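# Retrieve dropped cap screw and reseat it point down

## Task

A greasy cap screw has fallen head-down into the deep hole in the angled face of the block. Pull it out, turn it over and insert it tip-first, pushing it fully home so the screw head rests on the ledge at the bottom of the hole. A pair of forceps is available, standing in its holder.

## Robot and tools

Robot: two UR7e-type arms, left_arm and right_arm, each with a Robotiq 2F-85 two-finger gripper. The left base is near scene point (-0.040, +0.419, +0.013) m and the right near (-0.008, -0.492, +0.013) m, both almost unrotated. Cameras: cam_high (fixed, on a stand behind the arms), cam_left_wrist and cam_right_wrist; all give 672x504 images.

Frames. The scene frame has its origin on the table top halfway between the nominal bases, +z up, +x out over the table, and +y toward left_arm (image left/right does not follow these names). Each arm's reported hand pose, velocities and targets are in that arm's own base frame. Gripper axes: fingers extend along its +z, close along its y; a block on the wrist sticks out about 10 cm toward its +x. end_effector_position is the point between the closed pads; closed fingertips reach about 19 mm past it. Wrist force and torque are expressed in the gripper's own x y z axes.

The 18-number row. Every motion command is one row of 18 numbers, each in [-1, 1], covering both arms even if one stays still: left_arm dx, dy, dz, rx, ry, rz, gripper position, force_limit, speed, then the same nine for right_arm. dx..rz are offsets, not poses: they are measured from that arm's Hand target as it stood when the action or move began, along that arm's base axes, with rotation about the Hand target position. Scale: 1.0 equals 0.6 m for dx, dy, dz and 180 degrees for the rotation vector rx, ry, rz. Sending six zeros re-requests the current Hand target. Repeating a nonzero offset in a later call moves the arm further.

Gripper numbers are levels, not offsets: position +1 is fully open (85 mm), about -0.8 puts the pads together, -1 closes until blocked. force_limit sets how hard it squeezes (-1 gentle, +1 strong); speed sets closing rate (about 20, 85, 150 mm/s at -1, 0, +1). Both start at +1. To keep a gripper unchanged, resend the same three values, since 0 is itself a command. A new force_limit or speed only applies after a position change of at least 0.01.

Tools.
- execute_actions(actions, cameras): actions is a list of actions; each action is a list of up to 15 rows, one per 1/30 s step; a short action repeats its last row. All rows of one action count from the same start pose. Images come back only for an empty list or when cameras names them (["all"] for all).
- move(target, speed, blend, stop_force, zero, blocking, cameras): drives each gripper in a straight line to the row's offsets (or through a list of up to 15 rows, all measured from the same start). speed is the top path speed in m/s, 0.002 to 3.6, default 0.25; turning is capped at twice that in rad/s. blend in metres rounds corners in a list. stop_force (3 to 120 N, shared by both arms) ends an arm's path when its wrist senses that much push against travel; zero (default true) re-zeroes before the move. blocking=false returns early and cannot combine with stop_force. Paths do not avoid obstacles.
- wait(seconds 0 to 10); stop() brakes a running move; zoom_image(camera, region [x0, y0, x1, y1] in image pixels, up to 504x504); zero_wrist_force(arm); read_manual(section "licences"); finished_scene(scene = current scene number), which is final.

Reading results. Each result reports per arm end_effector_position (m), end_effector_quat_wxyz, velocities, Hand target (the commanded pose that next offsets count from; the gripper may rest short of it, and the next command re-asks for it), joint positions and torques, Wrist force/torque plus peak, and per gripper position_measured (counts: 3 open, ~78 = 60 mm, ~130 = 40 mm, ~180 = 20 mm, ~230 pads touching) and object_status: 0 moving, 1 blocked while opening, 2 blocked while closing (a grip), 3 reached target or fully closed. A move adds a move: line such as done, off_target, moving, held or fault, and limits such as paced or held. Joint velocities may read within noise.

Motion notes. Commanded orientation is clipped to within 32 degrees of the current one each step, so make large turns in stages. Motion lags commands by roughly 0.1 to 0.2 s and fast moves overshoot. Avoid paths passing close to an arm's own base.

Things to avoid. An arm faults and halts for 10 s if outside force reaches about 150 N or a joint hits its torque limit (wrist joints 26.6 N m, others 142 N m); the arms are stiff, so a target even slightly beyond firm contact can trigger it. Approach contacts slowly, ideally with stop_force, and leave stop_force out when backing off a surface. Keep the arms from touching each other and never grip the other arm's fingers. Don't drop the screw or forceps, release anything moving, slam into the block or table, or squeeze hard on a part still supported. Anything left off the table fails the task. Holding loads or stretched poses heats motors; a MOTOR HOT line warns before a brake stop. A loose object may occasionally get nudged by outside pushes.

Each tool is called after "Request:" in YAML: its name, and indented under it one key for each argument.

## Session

Request:
execute_actions:
  actions: []

Scene clock: 0.00 s.
left_arm: end_effector_position=(+0.3448, -0.1796, +0.1978) position_measured=3 object_status=3 end_effector_quat_wxyz=(+0.686, +0.176, -0.701, +0.086) | right_arm: end_effector_position=(+0.1479, +0.4920, +0.2973) position_measured=3 object_status=3 end_effector_quat_wxyz=(-0.576, -0.079, +0.797, -0.164)
Joint positions: left_arm=[-0.375 -0.982 1.538 -0.617 -2.316 -0.162] | right_arm=[4.331 -2.205 -1.047 -2.626 2.342 0.468]
Joint velocities: within noise
Joint torques (N m): no reading
Wrist force (N): no reading
Wrist torque (N m): no reading
Wrist force, peak (N): no reading
Hand target: left_arm +0.3448, -0.1796, +0.1978; +0.686, +0.176, -0.701, +0.086 | right_arm +0.1479, +0.4920, +0.2973; -0.576, -0.079, +0.797, -0.164
Tool commands: left_gripper/position=+1.0 left_gripper/force_limit=+1.0 left_gripper/speed=+1.0 right_gripper/position=+1.0 right_gripper/force_limit=+1.0 right_gripper/speed=+1.0

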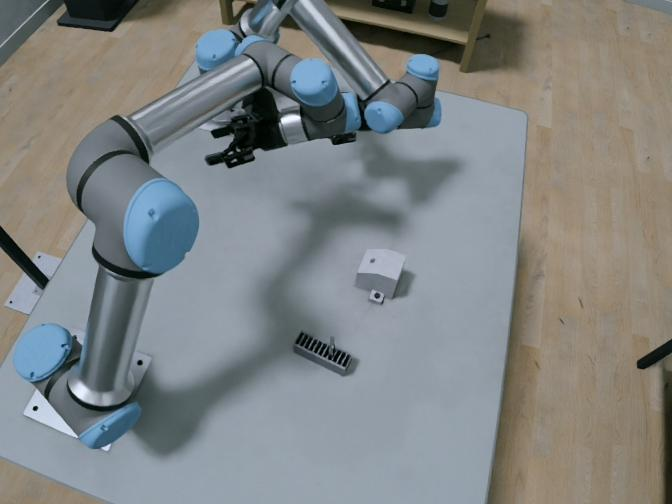

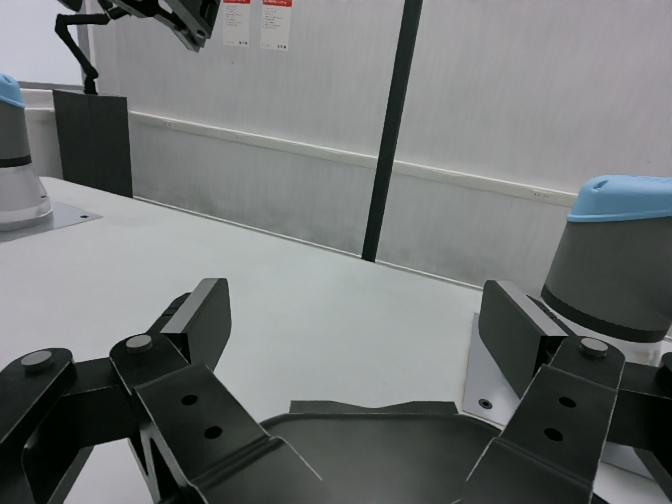

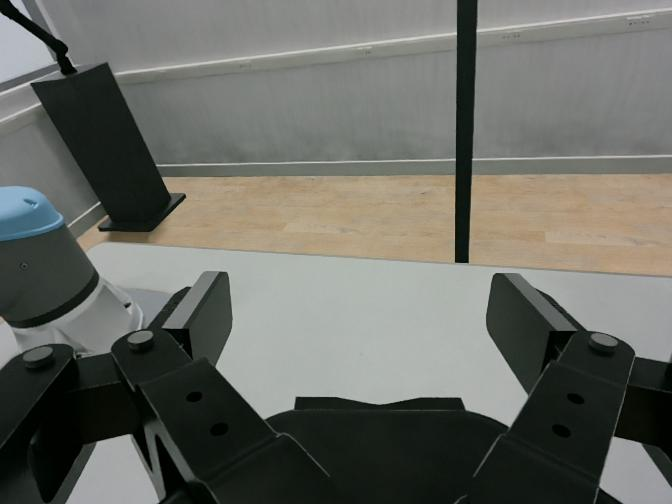

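Request:
zoom_image:
  camera: "cam_high"
  region: [270, 230, 430, 390]

Scaled by 3.150 from the camera's 672x504 image, which has a finer 960x720 frame.

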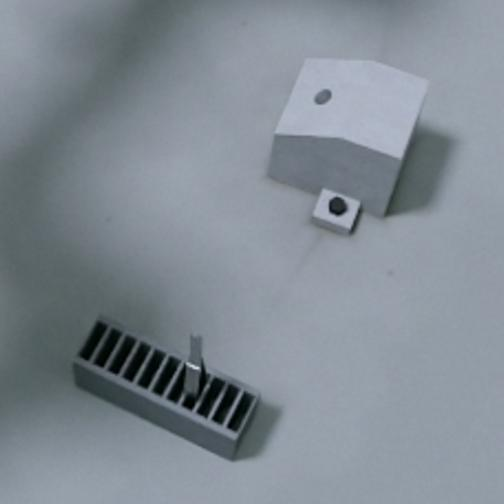

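Request:
move:
  target:
    - [0.0587, 0.0327, 0.1037, 0.044, -0.489, -0.1423, 1, 1, 1, 0.4535, -0.3533, 0.0545, 0.1004, -0.3971, -0.0702, 1, 1, 1]
    - [0.1253, 0.0493, 0.1037, 0.3864, -0.3226, 0.2544, 1, 1, 1, 0.5868, -0.3867, 0.0045, -0.2373, -0.3979, -0.4907, 1, 1, 1]
    - [0.1752, 0.0493, 0.1037, 0.6124, 0.0551, 0.6177, 1, 1, 1, 0.6535, -0.4033, -0.0788, 0.5455, 0.1379, 0.7462, 1, 1, 1]
  speed: 0.45
  blend: [0.03, 0.02, 0]
  cameras: ["all"]

Scene clock: 206.80 s.
left_arm: end_effector_position=(+0.4500, -0.1500, +0.2600) position_measured=3 object_status=3 end_effector_quat_wxyz=(+0.000, +0.999, -0.035, +0.000) | right_arm: end_effector_position=(+0.5401, +0.2499, +0.2499) position_measured=3 object_status=3 end_effector_quat_wxyz=(+0.000, +1.000, -0.029, +0.000) end_effector_velocity=(+0.000, +0.001, +0.001) end_effector_angular_velocity=(+0.001, -0.001, -0.004)
Joint positions: left_arm=[-0.607 -1.643 1.821 -1.749 -1.57 -3.678] | right_arm=[3.801 -1.795 -1.527 -1.391 1.57 3.86]
Joint velocities: left_arm=[within noise] | right_arm=[0.001 0.001 0 0.001 0 0.005]
Joint torques (N m): left_arm=[-4.89 -29.71 -10.9 -1.69 -0.96 -2.34] | right_arm=[11.17 43.91 17.56 1.26 -0.46 1.48]
Wrist force (N): left_arm=[1.9 1.2 2.4] | right_arm=[-2.2 1.9 -1.1]
Wrist torque (N m): left_arm=[0.24 -0.06 -0.11] | right_arm=[-0.06 0.35 0.35]
Wrist force, peak (N): left_arm=[1.8 1.1 2.9] | right_arm=[-2.2 2.0 -1.0]
Hand target: left_arm +0.4499, -0.1500, +0.2600; +0.000, +0.999, -0.035, +0.000 | right_arm +0.5400, +0.2500, +0.2500; +0.000, +1.000, -0.029, +0.000
Off the commanded pose: left_arm 0.000 m, 0 deg | right_arm 0.000 m, 0 deg.
move: done

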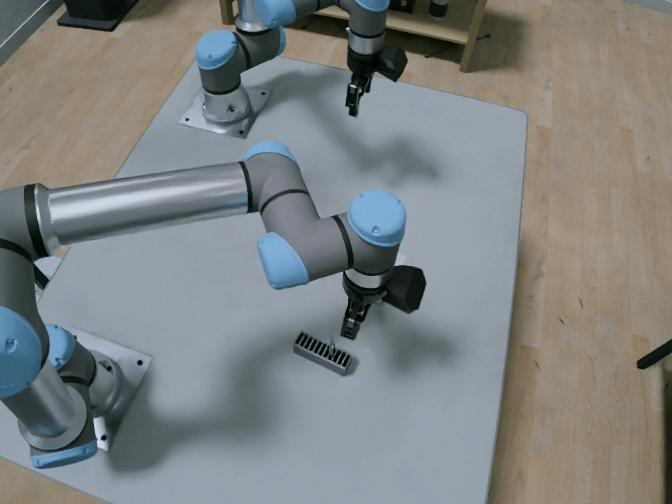

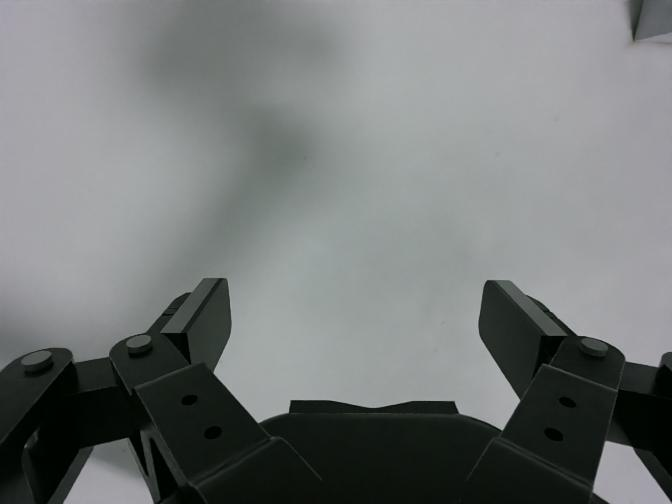

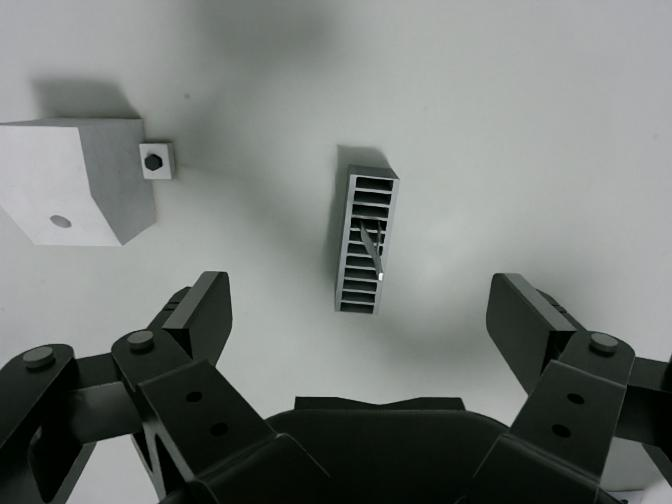

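Request:
execute_actions:
  actions: []
  cameras: ["cam_high","cam_right_wrist"]

Scene clock: 261.47 s.
left_arm: end_effector_position=(+0.4499, -0.1500, +0.2600) position_measured=3 object_status=3 end_effector_quat_wxyz=(+0.000, +0.999, -0.035, +0.000) | right_arm: end_effector_position=(+0.5400, +0.2500, +0.2500) position_measured=3 object_status=3 end_effector_quat_wxyz=(+0.000, +1.000, -0.029, +0.000)
Joint positions: left_arm=[-0.607 -1.643 1.821 -1.749 -1.57 -3.679] | right_arm=[3.801 -1.794 -1.527 -1.391 1.57 3.86]
Joint velocities: within noise
Joint torques (N m): left_arm=[-5.87 -29.59 -9.85 -1.52 -1.12 -2.01] | right_arm=[10.99 43.14 31 1.36 2.23 1.45]
Wrist force (N): left_arm=[1.8 1.2 2.4] | right_arm=[-2.0 1.8 -1.1]
Wrist torque (N m): left_arm=[0.24 -0.04 -0.05] | right_arm=[-0.07 0.32 0.32]
Wrist force, peak (N): left_arm=[2.0 1.3 2.5] | right_arm=[-2.2 2.0 -0.9]
Hand target: left_arm +0.4499, -0.1500, +0.2600; +0.000, +0.999, -0.035, +0.000 | right_arm +0.5400, +0.2500, +0.2500; +0.000, +1.000, -0.029, +0.000
Tool commands: left_gripper/position=+1.0 left_gripper/force_limit=+1.0 left_gripper/speed=+1.0 right_gripper/position=+1.0 right_gripper/force_limit=+1.0 right_gripper/speed=+1.0
Off the commanded pose: left_arm 0.000 m, 0 deg | right_arm 0.000 m, 0 deg.
Images, in order (width x height): cam_high 672x504, cam_right_wrist 672x504.

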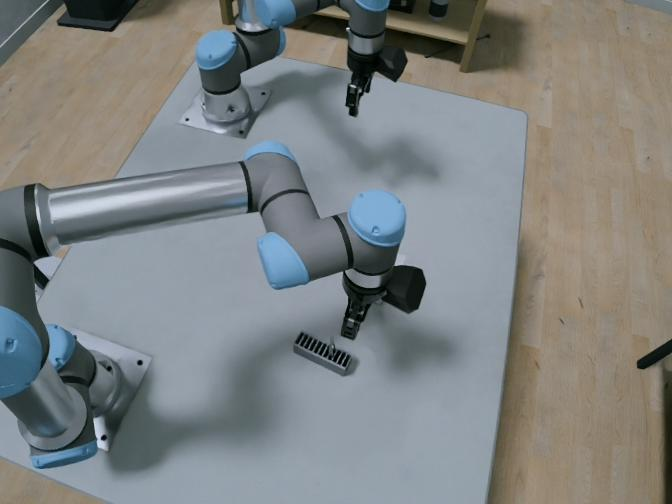

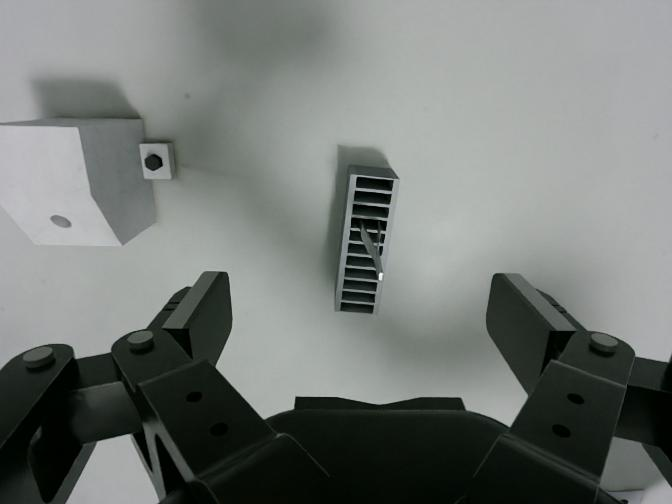

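Request:
zoom_image:
  camera: "cam_right_wrist"
  region: [300, 140, 440, 330]

Request:
zoom_image:
  camera: "cam_high"
  region: [280, 310, 380, 390]

Scaled by 2.653 from the camera's 672x504 image, which has a finer 960x720 frame.

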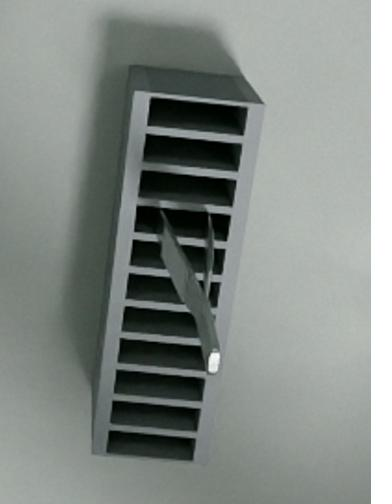

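Scaled by 5.040 from the camera's 672x504 image, which has a finer 960x720 frame.

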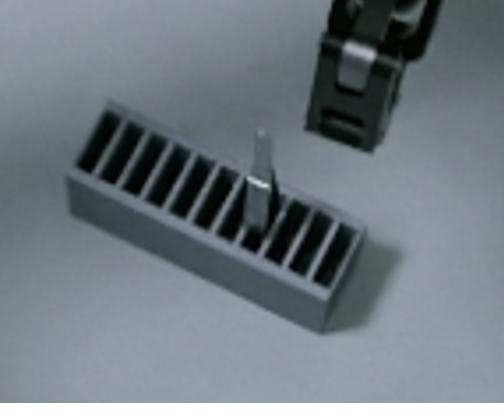

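Request:
move:
  target: [0,0,0,0,0,0,1,1,1,-0.055,-0.028,-0.0667,0,0,-0.0311,1,1,1]
  cameras: ["cam_right_wrist"]

Scene clock: 349.13 s.
left_arm: end_effector_position=(+0.4499, -0.1500, +0.2600) position_measured=3 object_status=3 end_effector_quat_wxyz=(+0.000, +0.999, -0.035, +0.000) | right_arm: end_effector_position=(+0.5070, +0.2333, +0.2102) position_measured=3 object_status=3 end_effector_quat_wxyz=(+0.000, +0.997, -0.078, +0.000)
Joint positions: left_arm=[-0.607 -1.643 1.821 -1.749 -1.57 -3.679] | right_arm=[3.814 -1.73 -1.71 -1.273 1.57 3.97]
Joint torques (N m): left_arm=[-5.27 -29.96 -10.53 -1.71 -1.02 -1.6] | right_arm=[-13.55 18.6 12.94 3.47 -2.15 0.72]
Wrist force (N): left_arm=[1.8 1.1 2.3] | right_arm=[-2.1 2.0 -1.0]
Wrist torque (N m): left_arm=[0.23 -0.05 -0.05] | right_arm=[-0.02 0.36 0.41]
Wrist force, peak (N): left_arm=[2.0 1.2 2.5] | right_arm=[-3.3 2.5 0.4]
Hand target: left_arm +0.4499, -0.1500, +0.2600; +0.000, +0.999, -0.035, +0.000 | right_arm +0.5070, +0.2332, +0.2100; +0.000, +0.997, -0.078, +0.000
Off the commanded pose: left_arm 0.000 m, 0 deg | right_arm 0.000 m, 0 deg.
move: done
Images, in order (width x height): cam_right_wrist 672x504.

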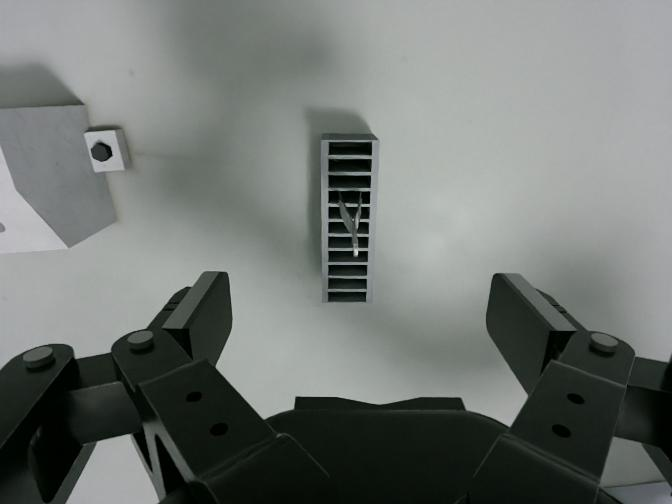

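Request:
move:
  target: [0,0,0,0,0,0,1,1,1,-0.0092,-0.0005,-0.14,0,0,0,1,1,1]
  cameras: ["cam_right_wrist"]

Scene clock: 385.90 s.
left_arm: end_effector_position=(+0.4499, -0.1500, +0.2600) position_measured=3 object_status=3 end_effector_quat_wxyz=(+0.000, +0.999, -0.035, +0.000) | right_arm: end_effector_position=(+0.5015, +0.2330, +0.1261) position_measured=3 object_status=3 end_effector_quat_wxyz=(+0.000, +0.997, -0.078, +0.000)
Joint positions: left_arm=[-0.607 -1.643 1.821 -1.749 -1.57 -3.679] | right_arm=[3.82 -1.798 -1.86 -1.055 1.57 3.977]
Joint torques (N m): left_arm=[-5.44 -29.19 -10.48 -1.86 -0.89 -1.57] | right_arm=[-5.87 27.97 10.61 4.54 0.75 -1.18]
Wrist force (N): left_arm=[1.8 1.1 2.3] | right_arm=[-1.9 1.9 -1.1]
Wrist torque (N m): left_arm=[0.23 -0.03 -0.04] | right_arm=[-0.04 0.33 0.28]
Wrist force, peak (N): left_arm=[2.0 1.3 2.5] | right_arm=[-2.1 1.7 -3.8]
Hand target: left_arm +0.4499, -0.1500, +0.2600; +0.000, +0.999, -0.035, +0.000 | right_arm +0.5015, +0.2329, +0.1260; +0.000, +0.997, -0.078, +0.000
Off the commanded pose: left_arm 0.000 m, 0 deg | right_arm 0.000 m, 0 deg.
move: done
Images, in order (width x height): cam_right_wrist 672x504.

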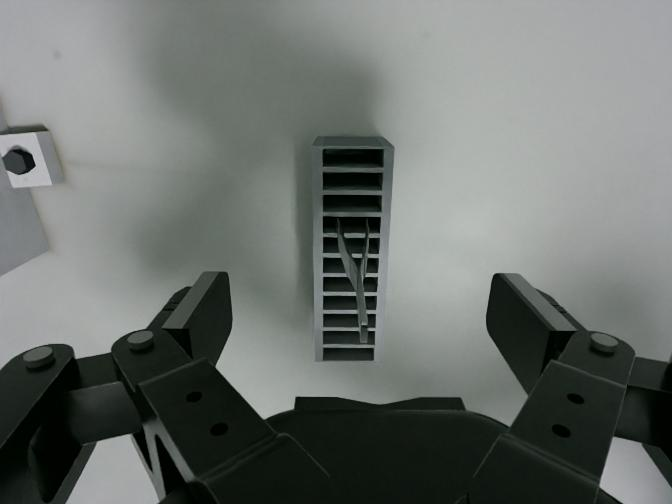

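Request:
move:
  target: [0,0,0,0,0,0,1,1,1,0.0025,0,-0.0667,0,0,0,1,1,1]
  cameras: ["cam_right_wrist"]
  speed: 0.08
  stop_force: 8

Scene clock: 418.73 s.
left_arm: end_effector_position=(+0.4499, -0.1500, +0.2600) position_measured=3 object_status=3 end_effector_quat_wxyz=(+0.000, +0.999, -0.035, +0.000) | right_arm: end_effector_position=(+0.5030, +0.2329, +0.0860) position_measured=3 object_status=3 end_effector_quat_wxyz=(+0.000, +0.997, -0.078, +0.000)
Joint positions: left_arm=[-0.607 -1.643 1.821 -1.749 -1.57 -3.679] | right_arm=[3.818 -1.854 -1.907 -0.951 1.57 3.975]
Joint torques (N m): left_arm=[-5.7 -29.54 -10.52 -2.17 -0.72 -1.46] | right_arm=[-3.23 42.27 28.08 4.58 0.7 0.6]
Wrist force (N): left_arm=[1.9 1.1 2.3] | right_arm=[-2.0 1.9 -0.9]
Wrist torque (N m): left_arm=[0.23 -0.06 -0.05] | right_arm=[-0.06 0.33 0.41]
Wrist force, peak (N): left_arm=[2.0 1.1 2.4] | right_arm=[-2.2 2.1 -2.0]
Hand target: left_arm +0.4499, -0.1500, +0.2600; +0.000, +0.999, -0.035, +0.000 | right_arm +0.5030, +0.2329, +0.0860; +0.000, +0.997, -0.078, +0.000
Off the commanded pose: left_arm 0.000 m, 0 deg | right_arm 0.000 m, 0 deg.
move: done
Images, in order (width x height): cam_right_wrist 672x504.

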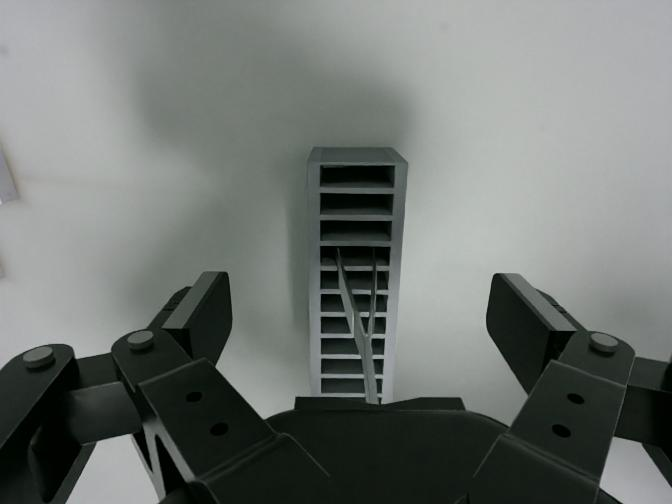

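Request:
move:
  target: [0,0,0,0,0,0,1,1,1,0,0,0,0,0,0,-0.61,-1,-0.6]
  cameras: ["cam_right_wrist"]

Scene clock: 425.67 s.
left_arm: end_effector_position=(+0.4499, -0.1500, +0.2600) position_measured=3 object_status=3 end_effector_quat_wxyz=(+0.000, +0.999, -0.035, +0.000) | right_arm: end_effector_position=(+0.5030, +0.2329, +0.0860) position_measured=206 object_status=0 end_effector_quat_wxyz=(+0.000, +0.997, -0.078, +0.000)
Joint positions: left_arm=[-0.607 -1.643 1.821 -1.749 -1.57 -3.679] | right_arm=[3.818 -1.854 -1.907 -0.951 1.57 3.975]
Joint torques (N m): left_arm=[-5.27 -29.27 -10.78 -2.43 -0.67 -1.22] | right_arm=[9.17 41.94 27.71 4.59 0.46 0.65]
Wrist force (N): left_arm=[1.8 1.3 2.4] | right_arm=[-2.2 1.8 -1.1]
Wrist torque (N m): left_arm=[0.26 -0.04 -0.04] | right_arm=[-0.07 0.36 0.41]
Wrist force, peak (N): left_arm=[1.9 1.1 2.6] | right_arm=[-2.1 2.0 -1.6]
Hand target: left_arm +0.4499, -0.1500, +0.2600; +0.000, +0.999, -0.035, +0.000 | right_arm +0.5030, +0.2329, +0.0860; +0.000, +0.997, -0.078, +0.000
Off the commanded pose: left_arm 0.000 m, 0 deg | right_arm 0.000 m, 0 deg.
move: done
Images, in order (width x height): cam_right_wrist 672x504.

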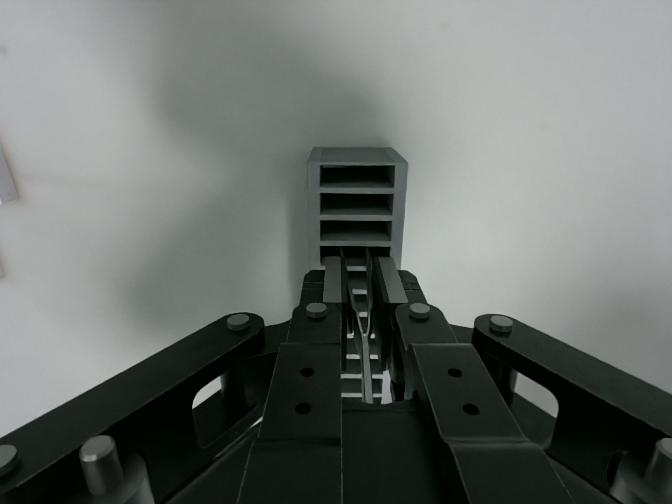

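Request:
move:
  target: [0,0,0,0,0,0,1,1,1,0,0,0.25,0,0,0,-0.61,-1,-0.6]
  cameras: ["cam_right_wrist"]
  speed: 0.12

Scene clock: 434.63 s.
left_arm: end_effector_position=(+0.4499, -0.1500, +0.2600) position_measured=3 object_status=3 end_effector_quat_wxyz=(+0.000, +0.999, -0.035, +0.000) | right_arm: end_effector_position=(+0.5030, +0.2329, +0.2360) position_measured=206 object_status=3 end_effector_quat_wxyz=(+0.000, +0.997, -0.078, +0.000)
Joint positions: left_arm=[-0.607 -1.643 1.821 -1.749 -1.57 -3.679] | right_arm=[3.818 -1.704 -1.671 -1.337 1.57 3.975]
Joint torques (N m): left_arm=[-4.65 -29.39 -10.44 -2.78 -0.51 -1.16] | right_arm=[1.75 16.57 29.86 1.69 -1.83 -1.51]
Wrist force (N): left_arm=[1.8 1.1 2.2] | right_arm=[-1.7 1.8 -0.7]
Wrist torque (N m): left_arm=[0.24 -0.04 -0.04] | right_arm=[-0.07 0.29 0.41]
Wrist force, peak (N): left_arm=[2.0 1.1 2.5] | right_arm=[-2.1 1.7 -2.8]
Hand target: left_arm +0.4499, -0.1500, +0.2600; +0.000, +0.999, -0.035, +0.000 | right_arm +0.5030, +0.2329, +0.2360; +0.000, +0.997, -0.078, +0.000
Off the commanded pose: left_arm 0.000 m, 0 deg | right_arm 0.000 m, 0 deg.
move: done
Images, in order (width x height): cam_right_wrist 672x504.

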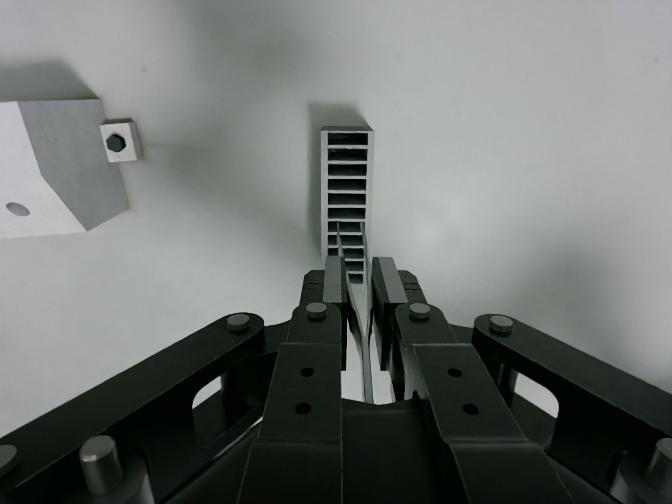

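Request:
move:
  target: [-0.0833,0.1667,0,0,0,0,1,1,1,-0.0893,0.4068,-0.1123,-0.0257,-0.2096,0.0214,-0.61,-1,-0.6]
  cameras: ["cam_right_wrist"]
  speed: 0.2

Scene clock: 519.70 s.
left_arm: end_effector_position=(+0.3999, -0.0499, +0.2599) position_measured=3 object_status=3 end_effector_quat_wxyz=(+0.000, +0.999, -0.035, +0.000) | right_arm: end_effector_position=(+0.4495, +0.4769, +0.1687) position_measured=206 object_status=3 end_effector_quat_wxyz=(+0.014, +0.945, -0.041, +0.325)
Joint positions: left_arm=[-0.462 -1.827 1.972 -1.716 -1.57 -3.533] | right_arm=[4.412 -1.876 -1.841 -0.832 0.925 4.443]
Joint torques (N m): left_arm=[0.96 -9.04 -35.38 -4.19 -1.15 -1.93] | right_arm=[9.67 25.86 12.08 3.49 -3.79 0.74]
Wrist force (N): left_arm=[1.7 1.2 2.3] | right_arm=[-1.2 0.5 -0.1]
Wrist torque (N m): left_arm=[0.25 -0.05 -0.02] | right_arm=[-0.14 0.09 0.11]
Wrist force, peak (N): left_arm=[2.3 2.0 2.4] | right_arm=[-0.5 4.0 -1.3]
Hand target: left_arm +0.3999, -0.0500, +0.2600; +0.000, +0.999, -0.035, +0.000 | right_arm +0.4494, +0.4770, +0.1686; +0.014, +0.945, -0.041, +0.326
Off the commanded pose: left_arm 0.000 m, 0 deg | right_arm 0.000 m, 0 deg.
move: done
Images, in order (width x height): cam_right_wrist 672x504.

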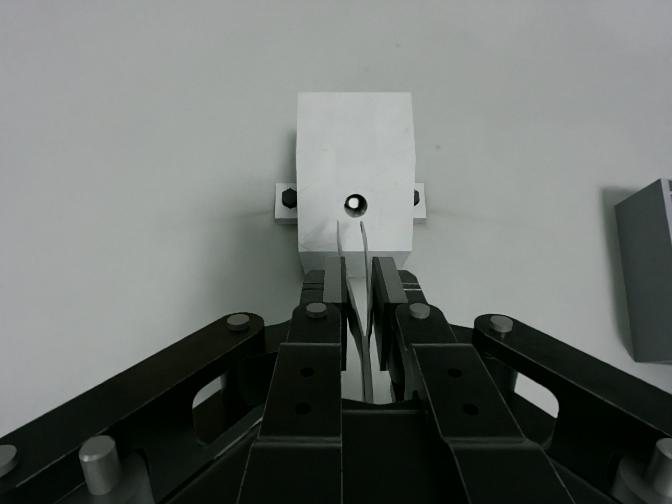

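Request:
zoom_image:
  camera: "cam_right_wrist"
  region: [270, 80, 450, 280]

Scaled by 2.520 from the camera's 672x504 image, which has a finer 960x720 frame.

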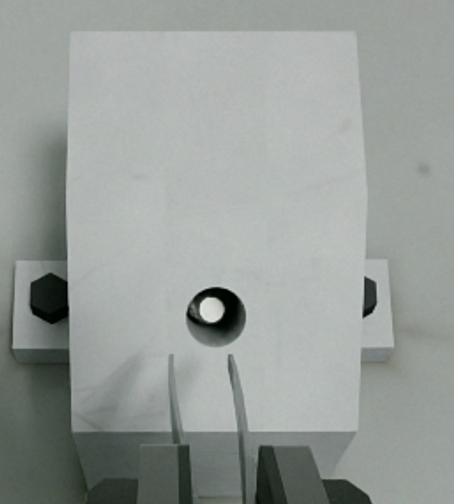

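Request:
move:
  target: [0,0,0,0,0,0,1,1,1,0.0178,-0.0083,-0.028,0,0,0,-0.61,-1,-0.6]
  cameras: ["cam_right_wrist"]
  speed: 0.1
  stop_force: 5

Request:
zoom_image:
  camera: "cam_right_wrist"
  region: [290, 140, 420, 270]

Scene clock: 567.63 s.
left_arm: end_effector_position=(+0.3999, -0.0500, +0.2600) position_measured=3 object_status=3 end_effector_quat_wxyz=(+0.000, +0.999, -0.035, +0.000) | right_arm: end_effector_position=(+0.4601, +0.4720, +0.1518) position_measured=206 object_status=3 end_effector_quat_wxyz=(+0.014, +0.945, -0.041, +0.326)
Joint positions: left_arm=[-0.462 -1.827 1.972 -1.716 -1.57 -3.533] | right_arm=[4.391 -1.904 -1.857 -0.772 0.928 4.417]
Joint torques (N m): left_arm=[5.5 -5.82 -35.3 -3.96 -1.15 -1.03] | right_arm=[11.19 44.48 28.55 3.91 -3.6 1.51]
Wrist force (N): left_arm=[1.8 1.3 2.2] | right_arm=[-1.2 0.5 -0.1]
Wrist torque (N m): left_arm=[0.26 -0.06 -0.01] | right_arm=[-0.15 0.10 0.05]
Wrist force, peak (N): left_arm=[2.0 1.2 2.6] | right_arm=[-1.5 0.9 0.0]
Hand target: left_arm +0.3999, -0.0500, +0.2600; +0.000, +0.999, -0.035, +0.000 | right_arm +0.4601, +0.4720, +0.1518; +0.014, +0.945, -0.041, +0.326
Off the commanded pose: left_arm 0.000 m, 0 deg | right_arm 0.000 m, 0 deg.
move: done
Images, in order (width x height): cam_right_wrist 672x504.

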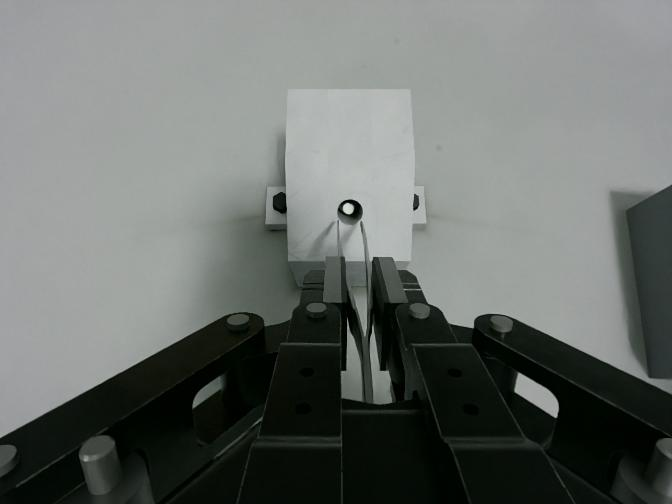

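Scaled by 3.877 from the camera's 672x504 image, which has a finer 960x720 frame.

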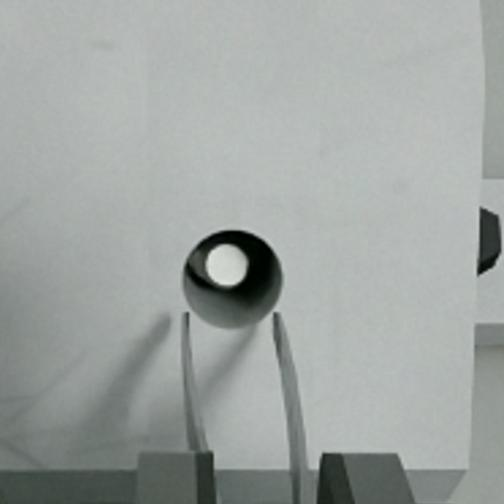

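Request:
move:
  target: [0,0,0,0,0,0,1,1,1,0.00613,-0.00054,-0.00788,0,0,0,-0.61,-1,-0.6]
  cameras: ["cam_right_wrist"]
  speed: 0.02
  stop_force: 4

Request:
zoom_image:
  camera: "cam_right_wrist"
  region: [290, 140, 420, 270]

Scene clock: 602.63 s.
left_arm: end_effector_position=(+0.3999, -0.0500, +0.2600) position_measured=3 object_status=3 end_effector_quat_wxyz=(+0.000, +0.999, -0.035, +0.000) | right_arm: end_effector_position=(+0.4638, +0.4717, +0.1471) position_measured=206 object_status=3 end_effector_quat_wxyz=(+0.014, +0.945, -0.041, +0.326)
Joint positions: left_arm=[-0.462 -1.827 1.972 -1.716 -1.57 -3.533] | right_arm=[4.384 -1.915 -1.857 -0.755 0.929 4.41]
Joint torques (N m): left_arm=[5.85 -5.28 -35.95 -3.69 -1.06 0.28] | right_arm=[11.3 44.67 11.59 1.48 -1.58 1.41]
Wrist force (N): left_arm=[1.8 1.3 2.4] | right_arm=[-1.3 0.5 0.0]
Wrist torque (N m): left_arm=[0.25 -0.05 -0.01] | right_arm=[-0.15 0.11 0.12]
Wrist force, peak (N): left_arm=[1.9 1.1 2.6] | right_arm=[-1.5 0.8 -0.2]
Hand target: left_arm +0.3999, -0.0500, +0.2600; +0.000, +0.999, -0.035, +0.000 | right_arm +0.4638, +0.4717, +0.1471; +0.014, +0.945, -0.041, +0.326
Off the commanded pose: left_arm 0.000 m, 0 deg | right_arm 0.000 m, 0 deg.
move: done
Images, in order (width x height): cam_right_wrist 672x504.

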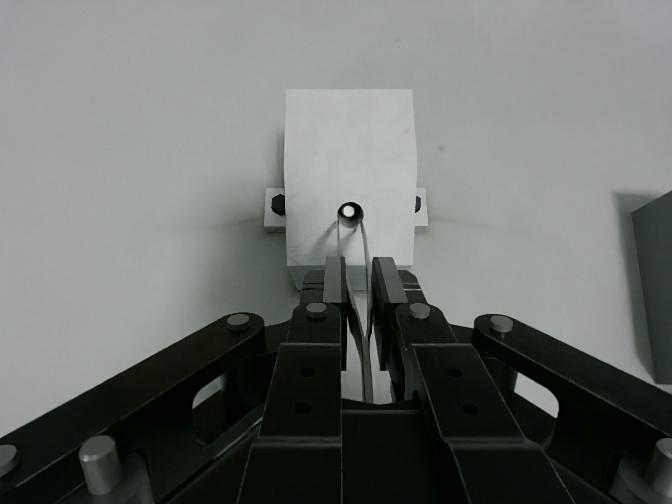

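Scaled by 3.877 from the camera's 672x504 image, which has a finer 960x720 frame.

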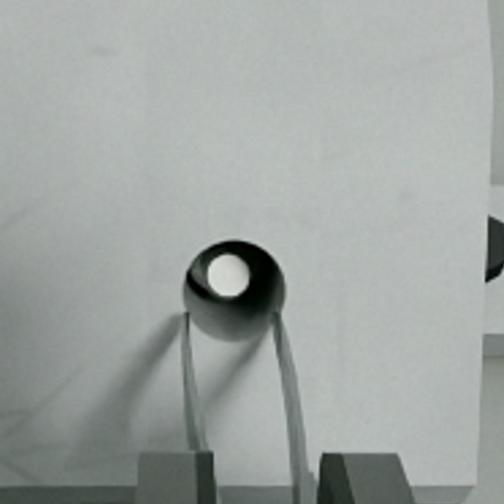

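Request:
move:
  target: [0,0,0,0,0,0,1,1,1,0.001,-0.0006,-0.0013,0,0,0,-0.64,-1,-0.6]
  cameras: ["cam_right_wrist"]
  speed: 0.02

Request:
zoom_image:
  camera: "cam_right_wrist"
  region: [320, 190, 380, 250]

Scene clock: 637.17 s.
left_arm: end_effector_position=(+0.3999, -0.0500, +0.2600) position_measured=3 object_status=3 end_effector_quat_wxyz=(+0.000, +0.999, -0.035, +0.000) | right_arm: end_effector_position=(+0.4644, +0.4713, +0.1463) position_measured=209 object_status=3 end_effector_quat_wxyz=(+0.014, +0.945, -0.041, +0.326)
Joint positions: left_arm=[-0.462 -1.827 1.972 -1.716 -1.57 -3.533] | right_arm=[4.383 -1.916 -1.858 -0.752 0.93 4.408]
Joint torques (N m): left_arm=[5.61 -5.56 -34.61 -3.62 -1.23 1.02] | right_arm=[-11.86 23.07 12.03 4.2 0.86 -1.34]
Wrist force (N): left_arm=[1.7 1.0 2.6] | right_arm=[-1.3 0.7 -0.1]
Wrist torque (N m): left_arm=[0.22 -0.06 -0.01] | right_arm=[-0.10 0.11 0.11]
Wrist force, peak (N): left_arm=[1.9 1.3 2.5] | right_arm=[-1.4 1.0 -0.2]
Hand target: left_arm +0.3999, -0.0500, +0.2600; +0.000, +0.999, -0.035, +0.000 | right_arm +0.4644, +0.4713, +0.1463; +0.014, +0.945, -0.041, +0.326
Off the commanded pose: left_arm 0.000 m, 0 deg | right_arm 0.000 m, 0 deg.
move: done
Images, in order (width x height): cam_right_wrist 672x504.

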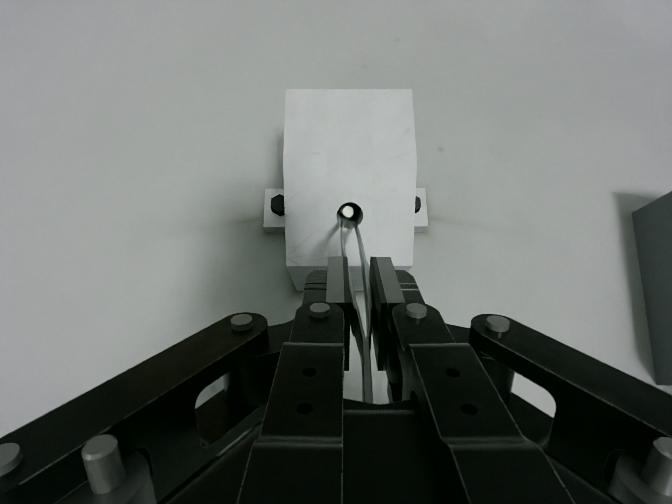

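Scaled by 8.400 from the camera's 672x504 image, which has a finer 960x720 frame.

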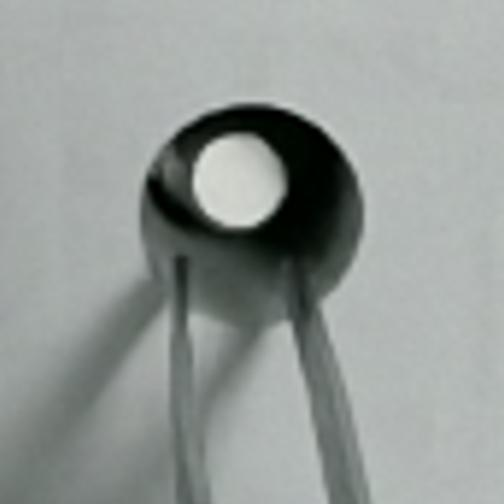

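Request:
move:
  target: [0,0,0,0,0,0,1,1,1,0,-0.0008,0,0,0,0,-0.62,-1,-0.6]
  cameras: ["cam_right_wrist"]
  speed: 0.02

Request:
zoom_image:
  camera: "cam_right_wrist"
  region: [320, 190, 380, 250]

Scene clock: 685.73 s.
left_arm: end_effector_position=(+0.3999, -0.0500, +0.2600) position_measured=3 object_status=3 end_effector_quat_wxyz=(+0.000, +0.999, -0.035, +0.000) | right_arm: end_effector_position=(+0.4644, +0.4708, +0.1463) position_measured=207 object_status=3 end_effector_quat_wxyz=(+0.014, +0.945, -0.041, +0.326)
Joint positions: left_arm=[-0.462 -1.827 1.972 -1.716 -1.57 -3.533] | right_arm=[4.383 -1.916 -1.859 -0.752 0.93 4.408]
Joint torques (N m): left_arm=[5.85 -6.08 -34.81 -3.53 -1.21 1.99] | right_arm=[-12.6 45.03 12.83 4.85 0.91 -1.7]
Wrist force (N): left_arm=[1.9 1.3 2.3] | right_arm=[-1.0 0.7 -0.3]
Wrist torque (N m): left_arm=[0.25 -0.08 -0.01] | right_arm=[-0.11 0.07 0.12]
Wrist force, peak (N): left_arm=[2.1 1.3 2.5] | right_arm=[-1.5 1.0 -0.1]
Hand target: left_arm +0.3999, -0.0500, +0.2600; +0.000, +0.999, -0.035, +0.000 | right_arm +0.4644, +0.4708, +0.1463; +0.014, +0.945, -0.041, +0.326
Off the commanded pose: left_arm 0.000 m, 0 deg | right_arm 0.000 m, 0 deg.
move: done
Images, in order (width x height): cam_right_wrist 672x504.

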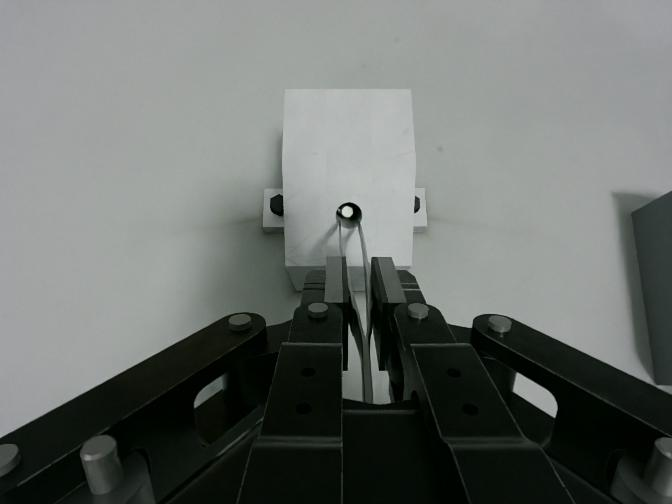

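Scaled by 8.400 from the camera's 672x504 image, which has a finer 960x720 frame.

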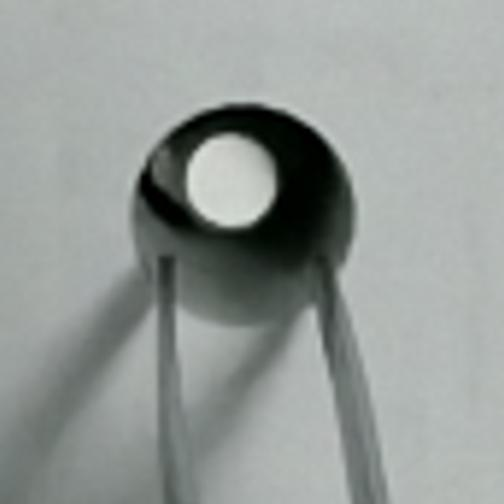

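Request:
move:
  target: [0,0,0,0,0,0,1,1,1,0.0051,-0.0001,-0.0066,0,0,0,-0.61,-1,-0.6]
  cameras: ["cam_right_wrist"]
  speed: 0.01
  stop_force: 3

Request:
zoom_image:
  camera: "cam_right_wrist"
  region: [320, 190, 380, 250]

Scene clock: 705.00 s.
left_arm: end_effector_position=(+0.3999, -0.0500, +0.2600) position_measured=3 object_status=3 end_effector_quat_wxyz=(+0.000, +0.999, -0.035, +0.000) | right_arm: end_effector_position=(+0.4674, +0.4708, +0.1423) position_measured=205 object_status=3 end_effector_quat_wxyz=(+0.014, +0.945, -0.041, +0.326)
Joint positions: left_arm=[-0.462 -1.827 1.972 -1.716 -1.57 -3.533] | right_arm=[4.378 -1.925 -1.859 -0.739 0.931 4.401]
Joint torques (N m): left_arm=[5.77 -6.17 -34.97 -3.37 -1.13 1.98] | right_arm=[10.86 44.73 23.83 1.52 -1.24 1.1]
Wrist force (N): left_arm=[1.7 1.2 2.2] | right_arm=[-1.3 0.8 -0.5]
Wrist torque (N m): left_arm=[0.24 -0.05 -0.01] | right_arm=[-0.11 0.10 0.12]
Wrist force, peak (N): left_arm=[1.9 1.2 2.7] | right_arm=[-1.3 0.8 -1.9]
Hand target: left_arm +0.3999, -0.0500, +0.2600; +0.000, +0.999, -0.035, +0.000 | right_arm +0.4674, +0.4708, +0.1423; +0.014, +0.945, -0.041, +0.326
Off the commanded pose: left_arm 0.000 m, 0 deg | right_arm 0.000 m, 0 deg.
move: done
Images, in order (width x height): cam_right_wrist 672x504.

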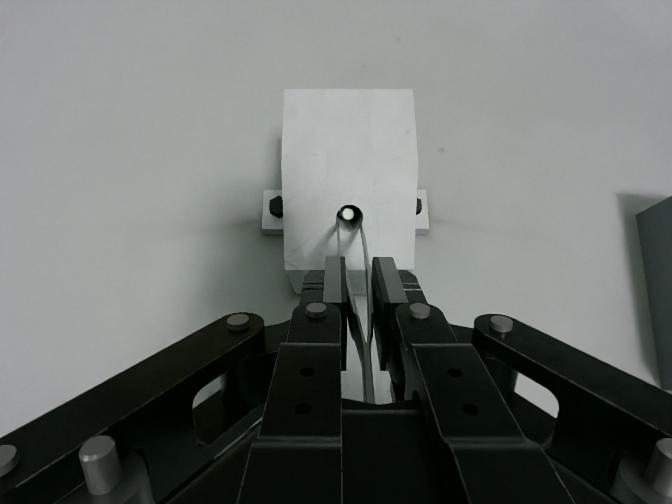

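Scaled by 8.400 from the camera's 672x504 image, which has a finer 960x720 frame.

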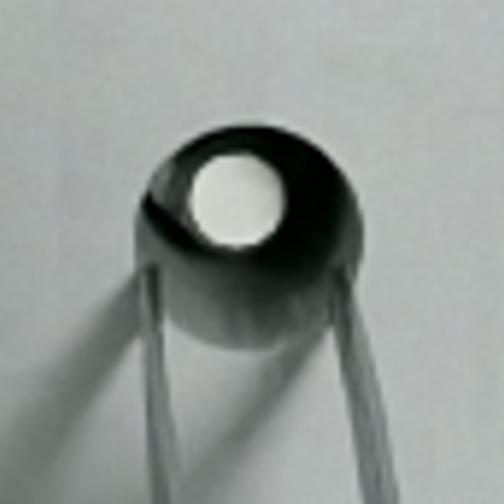

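Request:
move:
  target: [0,0,0,0,0,0,1,1,1,0.0010,-0.0001,-0.0013,0,0,0,-0.62,-1,-0.6]
  cameras: ["cam_right_wrist"]
  speed: 0.01

Request:
zoom_image:
  camera: "cam_right_wrist"
  region: [320, 190, 380, 250]

Scene clock: 725.57 s.
left_arm: end_effector_position=(+0.3999, -0.0500, +0.2600) position_measured=3 object_status=3 end_effector_quat_wxyz=(+0.000, +0.999, -0.035, +0.000) | right_arm: end_effector_position=(+0.4680, +0.4707, +0.1416) position_measured=207 object_status=3 end_effector_quat_wxyz=(+0.014, +0.945, -0.041, +0.326)
Joint positions: left_arm=[-0.462 -1.827 1.972 -1.716 -1.57 -3.533] | right_arm=[4.377 -1.927 -1.859 -0.736 0.931 4.4]
Joint torques (N m): left_arm=[6.07 -6.64 -35.45 -3.27 -1.3 1.77] | right_arm=[-12.48 24.43 11.43 4.41 0.86 -1.47]
Wrist force (N): left_arm=[2.0 1.0 2.4] | right_arm=[-1.1 0.9 -0.3]
Wrist torque (N m): left_arm=[0.22 -0.09 -0.02] | right_arm=[-0.08 0.09 0.12]
Wrist force, peak (N): left_arm=[1.9 1.2 2.6] | right_arm=[-1.3 1.0 -0.6]
Hand target: left_arm +0.3999, -0.0500, +0.2600; +0.000, +0.999, -0.035, +0.000 | right_arm +0.4680, +0.4707, +0.1416; +0.014, +0.945, -0.041, +0.326
Off the commanded pose: left_arm 0.000 m, 0 deg | right_arm 0.000 m, 0 deg.
move: done
Images, in order (width x height): cam_right_wrist 672x504.

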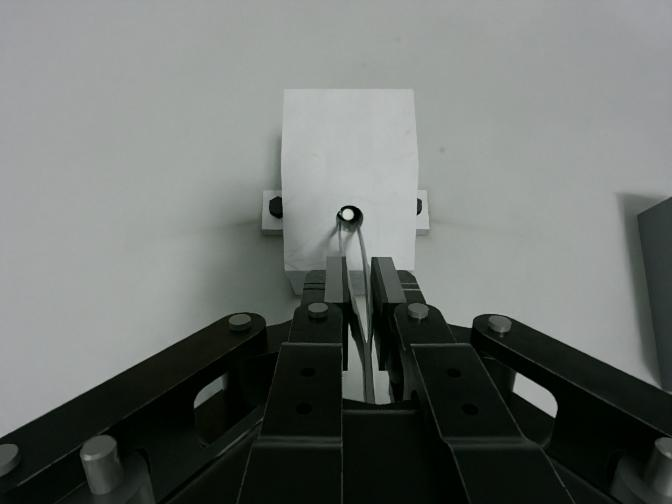

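Scaled by 8.400 from the camera's 672x504 image, which has a finer 960x720 frame.

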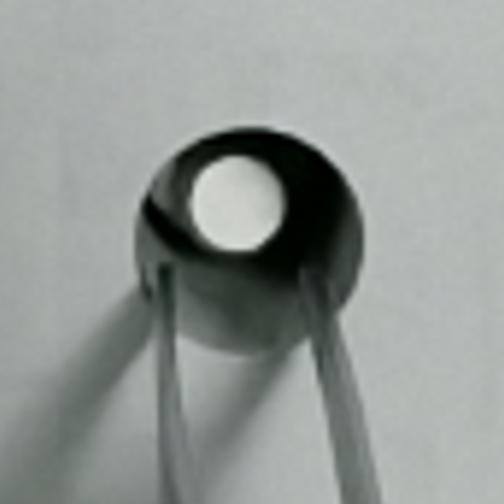

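Request:
move:
  target:
    - [0,0,0,0,0,0,1,1,1,0,0,0,0,0,0,-0.603,-1,-0.6]
    - [0,0,0,0,0,0,1,1,1,0,0,0,0,0,0,-0.615,-1,-0.6]
  cameras: ["cam_right_wrist"]
  speed: 0.01

Request:
zoom_image:
  camera: "cam_right_wrist"
  region: [320, 190, 380, 250]

Scene clock: 742.53 s.
left_arm: end_effector_position=(+0.3999, -0.0500, +0.2600) position_measured=3 object_status=3 end_effector_quat_wxyz=(+0.000, +0.999, -0.035, +0.000) | right_arm: end_effector_position=(+0.4680, +0.4707, +0.1416) position_measured=207 object_status=3 end_effector_quat_wxyz=(+0.014, +0.945, -0.041, +0.326)
Joint positions: left_arm=[-0.462 -1.827 1.972 -1.716 -1.57 -3.533] | right_arm=[4.377 -1.927 -1.859 -0.736 0.931 4.4]
Joint torques (N m): left_arm=[5.26 -6.58 -34.92 -3.03 -1.22 2] | right_arm=[-10.42 39.28 11.6 2.59 0.83 0.67]
Wrist force (N): left_arm=[2.0 1.3 2.4] | right_arm=[-0.9 0.8 -0.3]
Wrist torque (N m): left_arm=[0.26 -0.09 -0.01] | right_arm=[-0.09 0.07 0.11]
Wrist force, peak (N): left_arm=[1.9 1.3 2.6] | right_arm=[-1.5 0.9 0.1]
Hand target: left_arm +0.3999, -0.0500, +0.2600; +0.000, +0.999, -0.035, +0.000 | right_arm +0.4680, +0.4707, +0.1416; +0.014, +0.945, -0.041, +0.326
Off the commanded pose: left_arm 0.000 m, 0 deg | right_arm 0.000 m, 0 deg.
move: done
Images, in order (width x height): cam_right_wrist 672x504.

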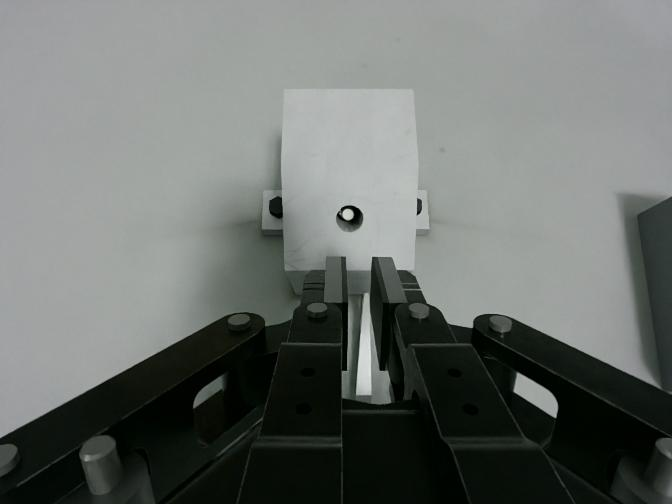

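Scaled by 8.400 from the camera's 672x504 image, which has a finer 960x720 frame.

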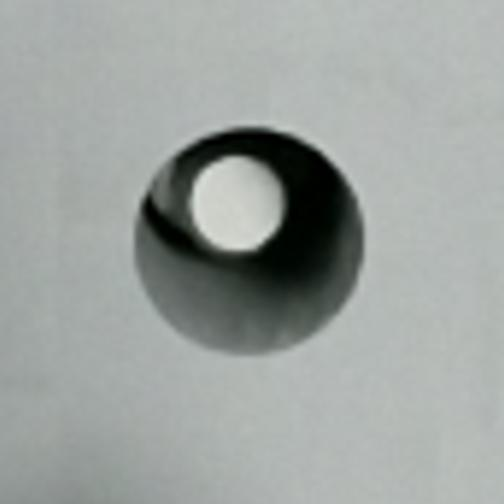

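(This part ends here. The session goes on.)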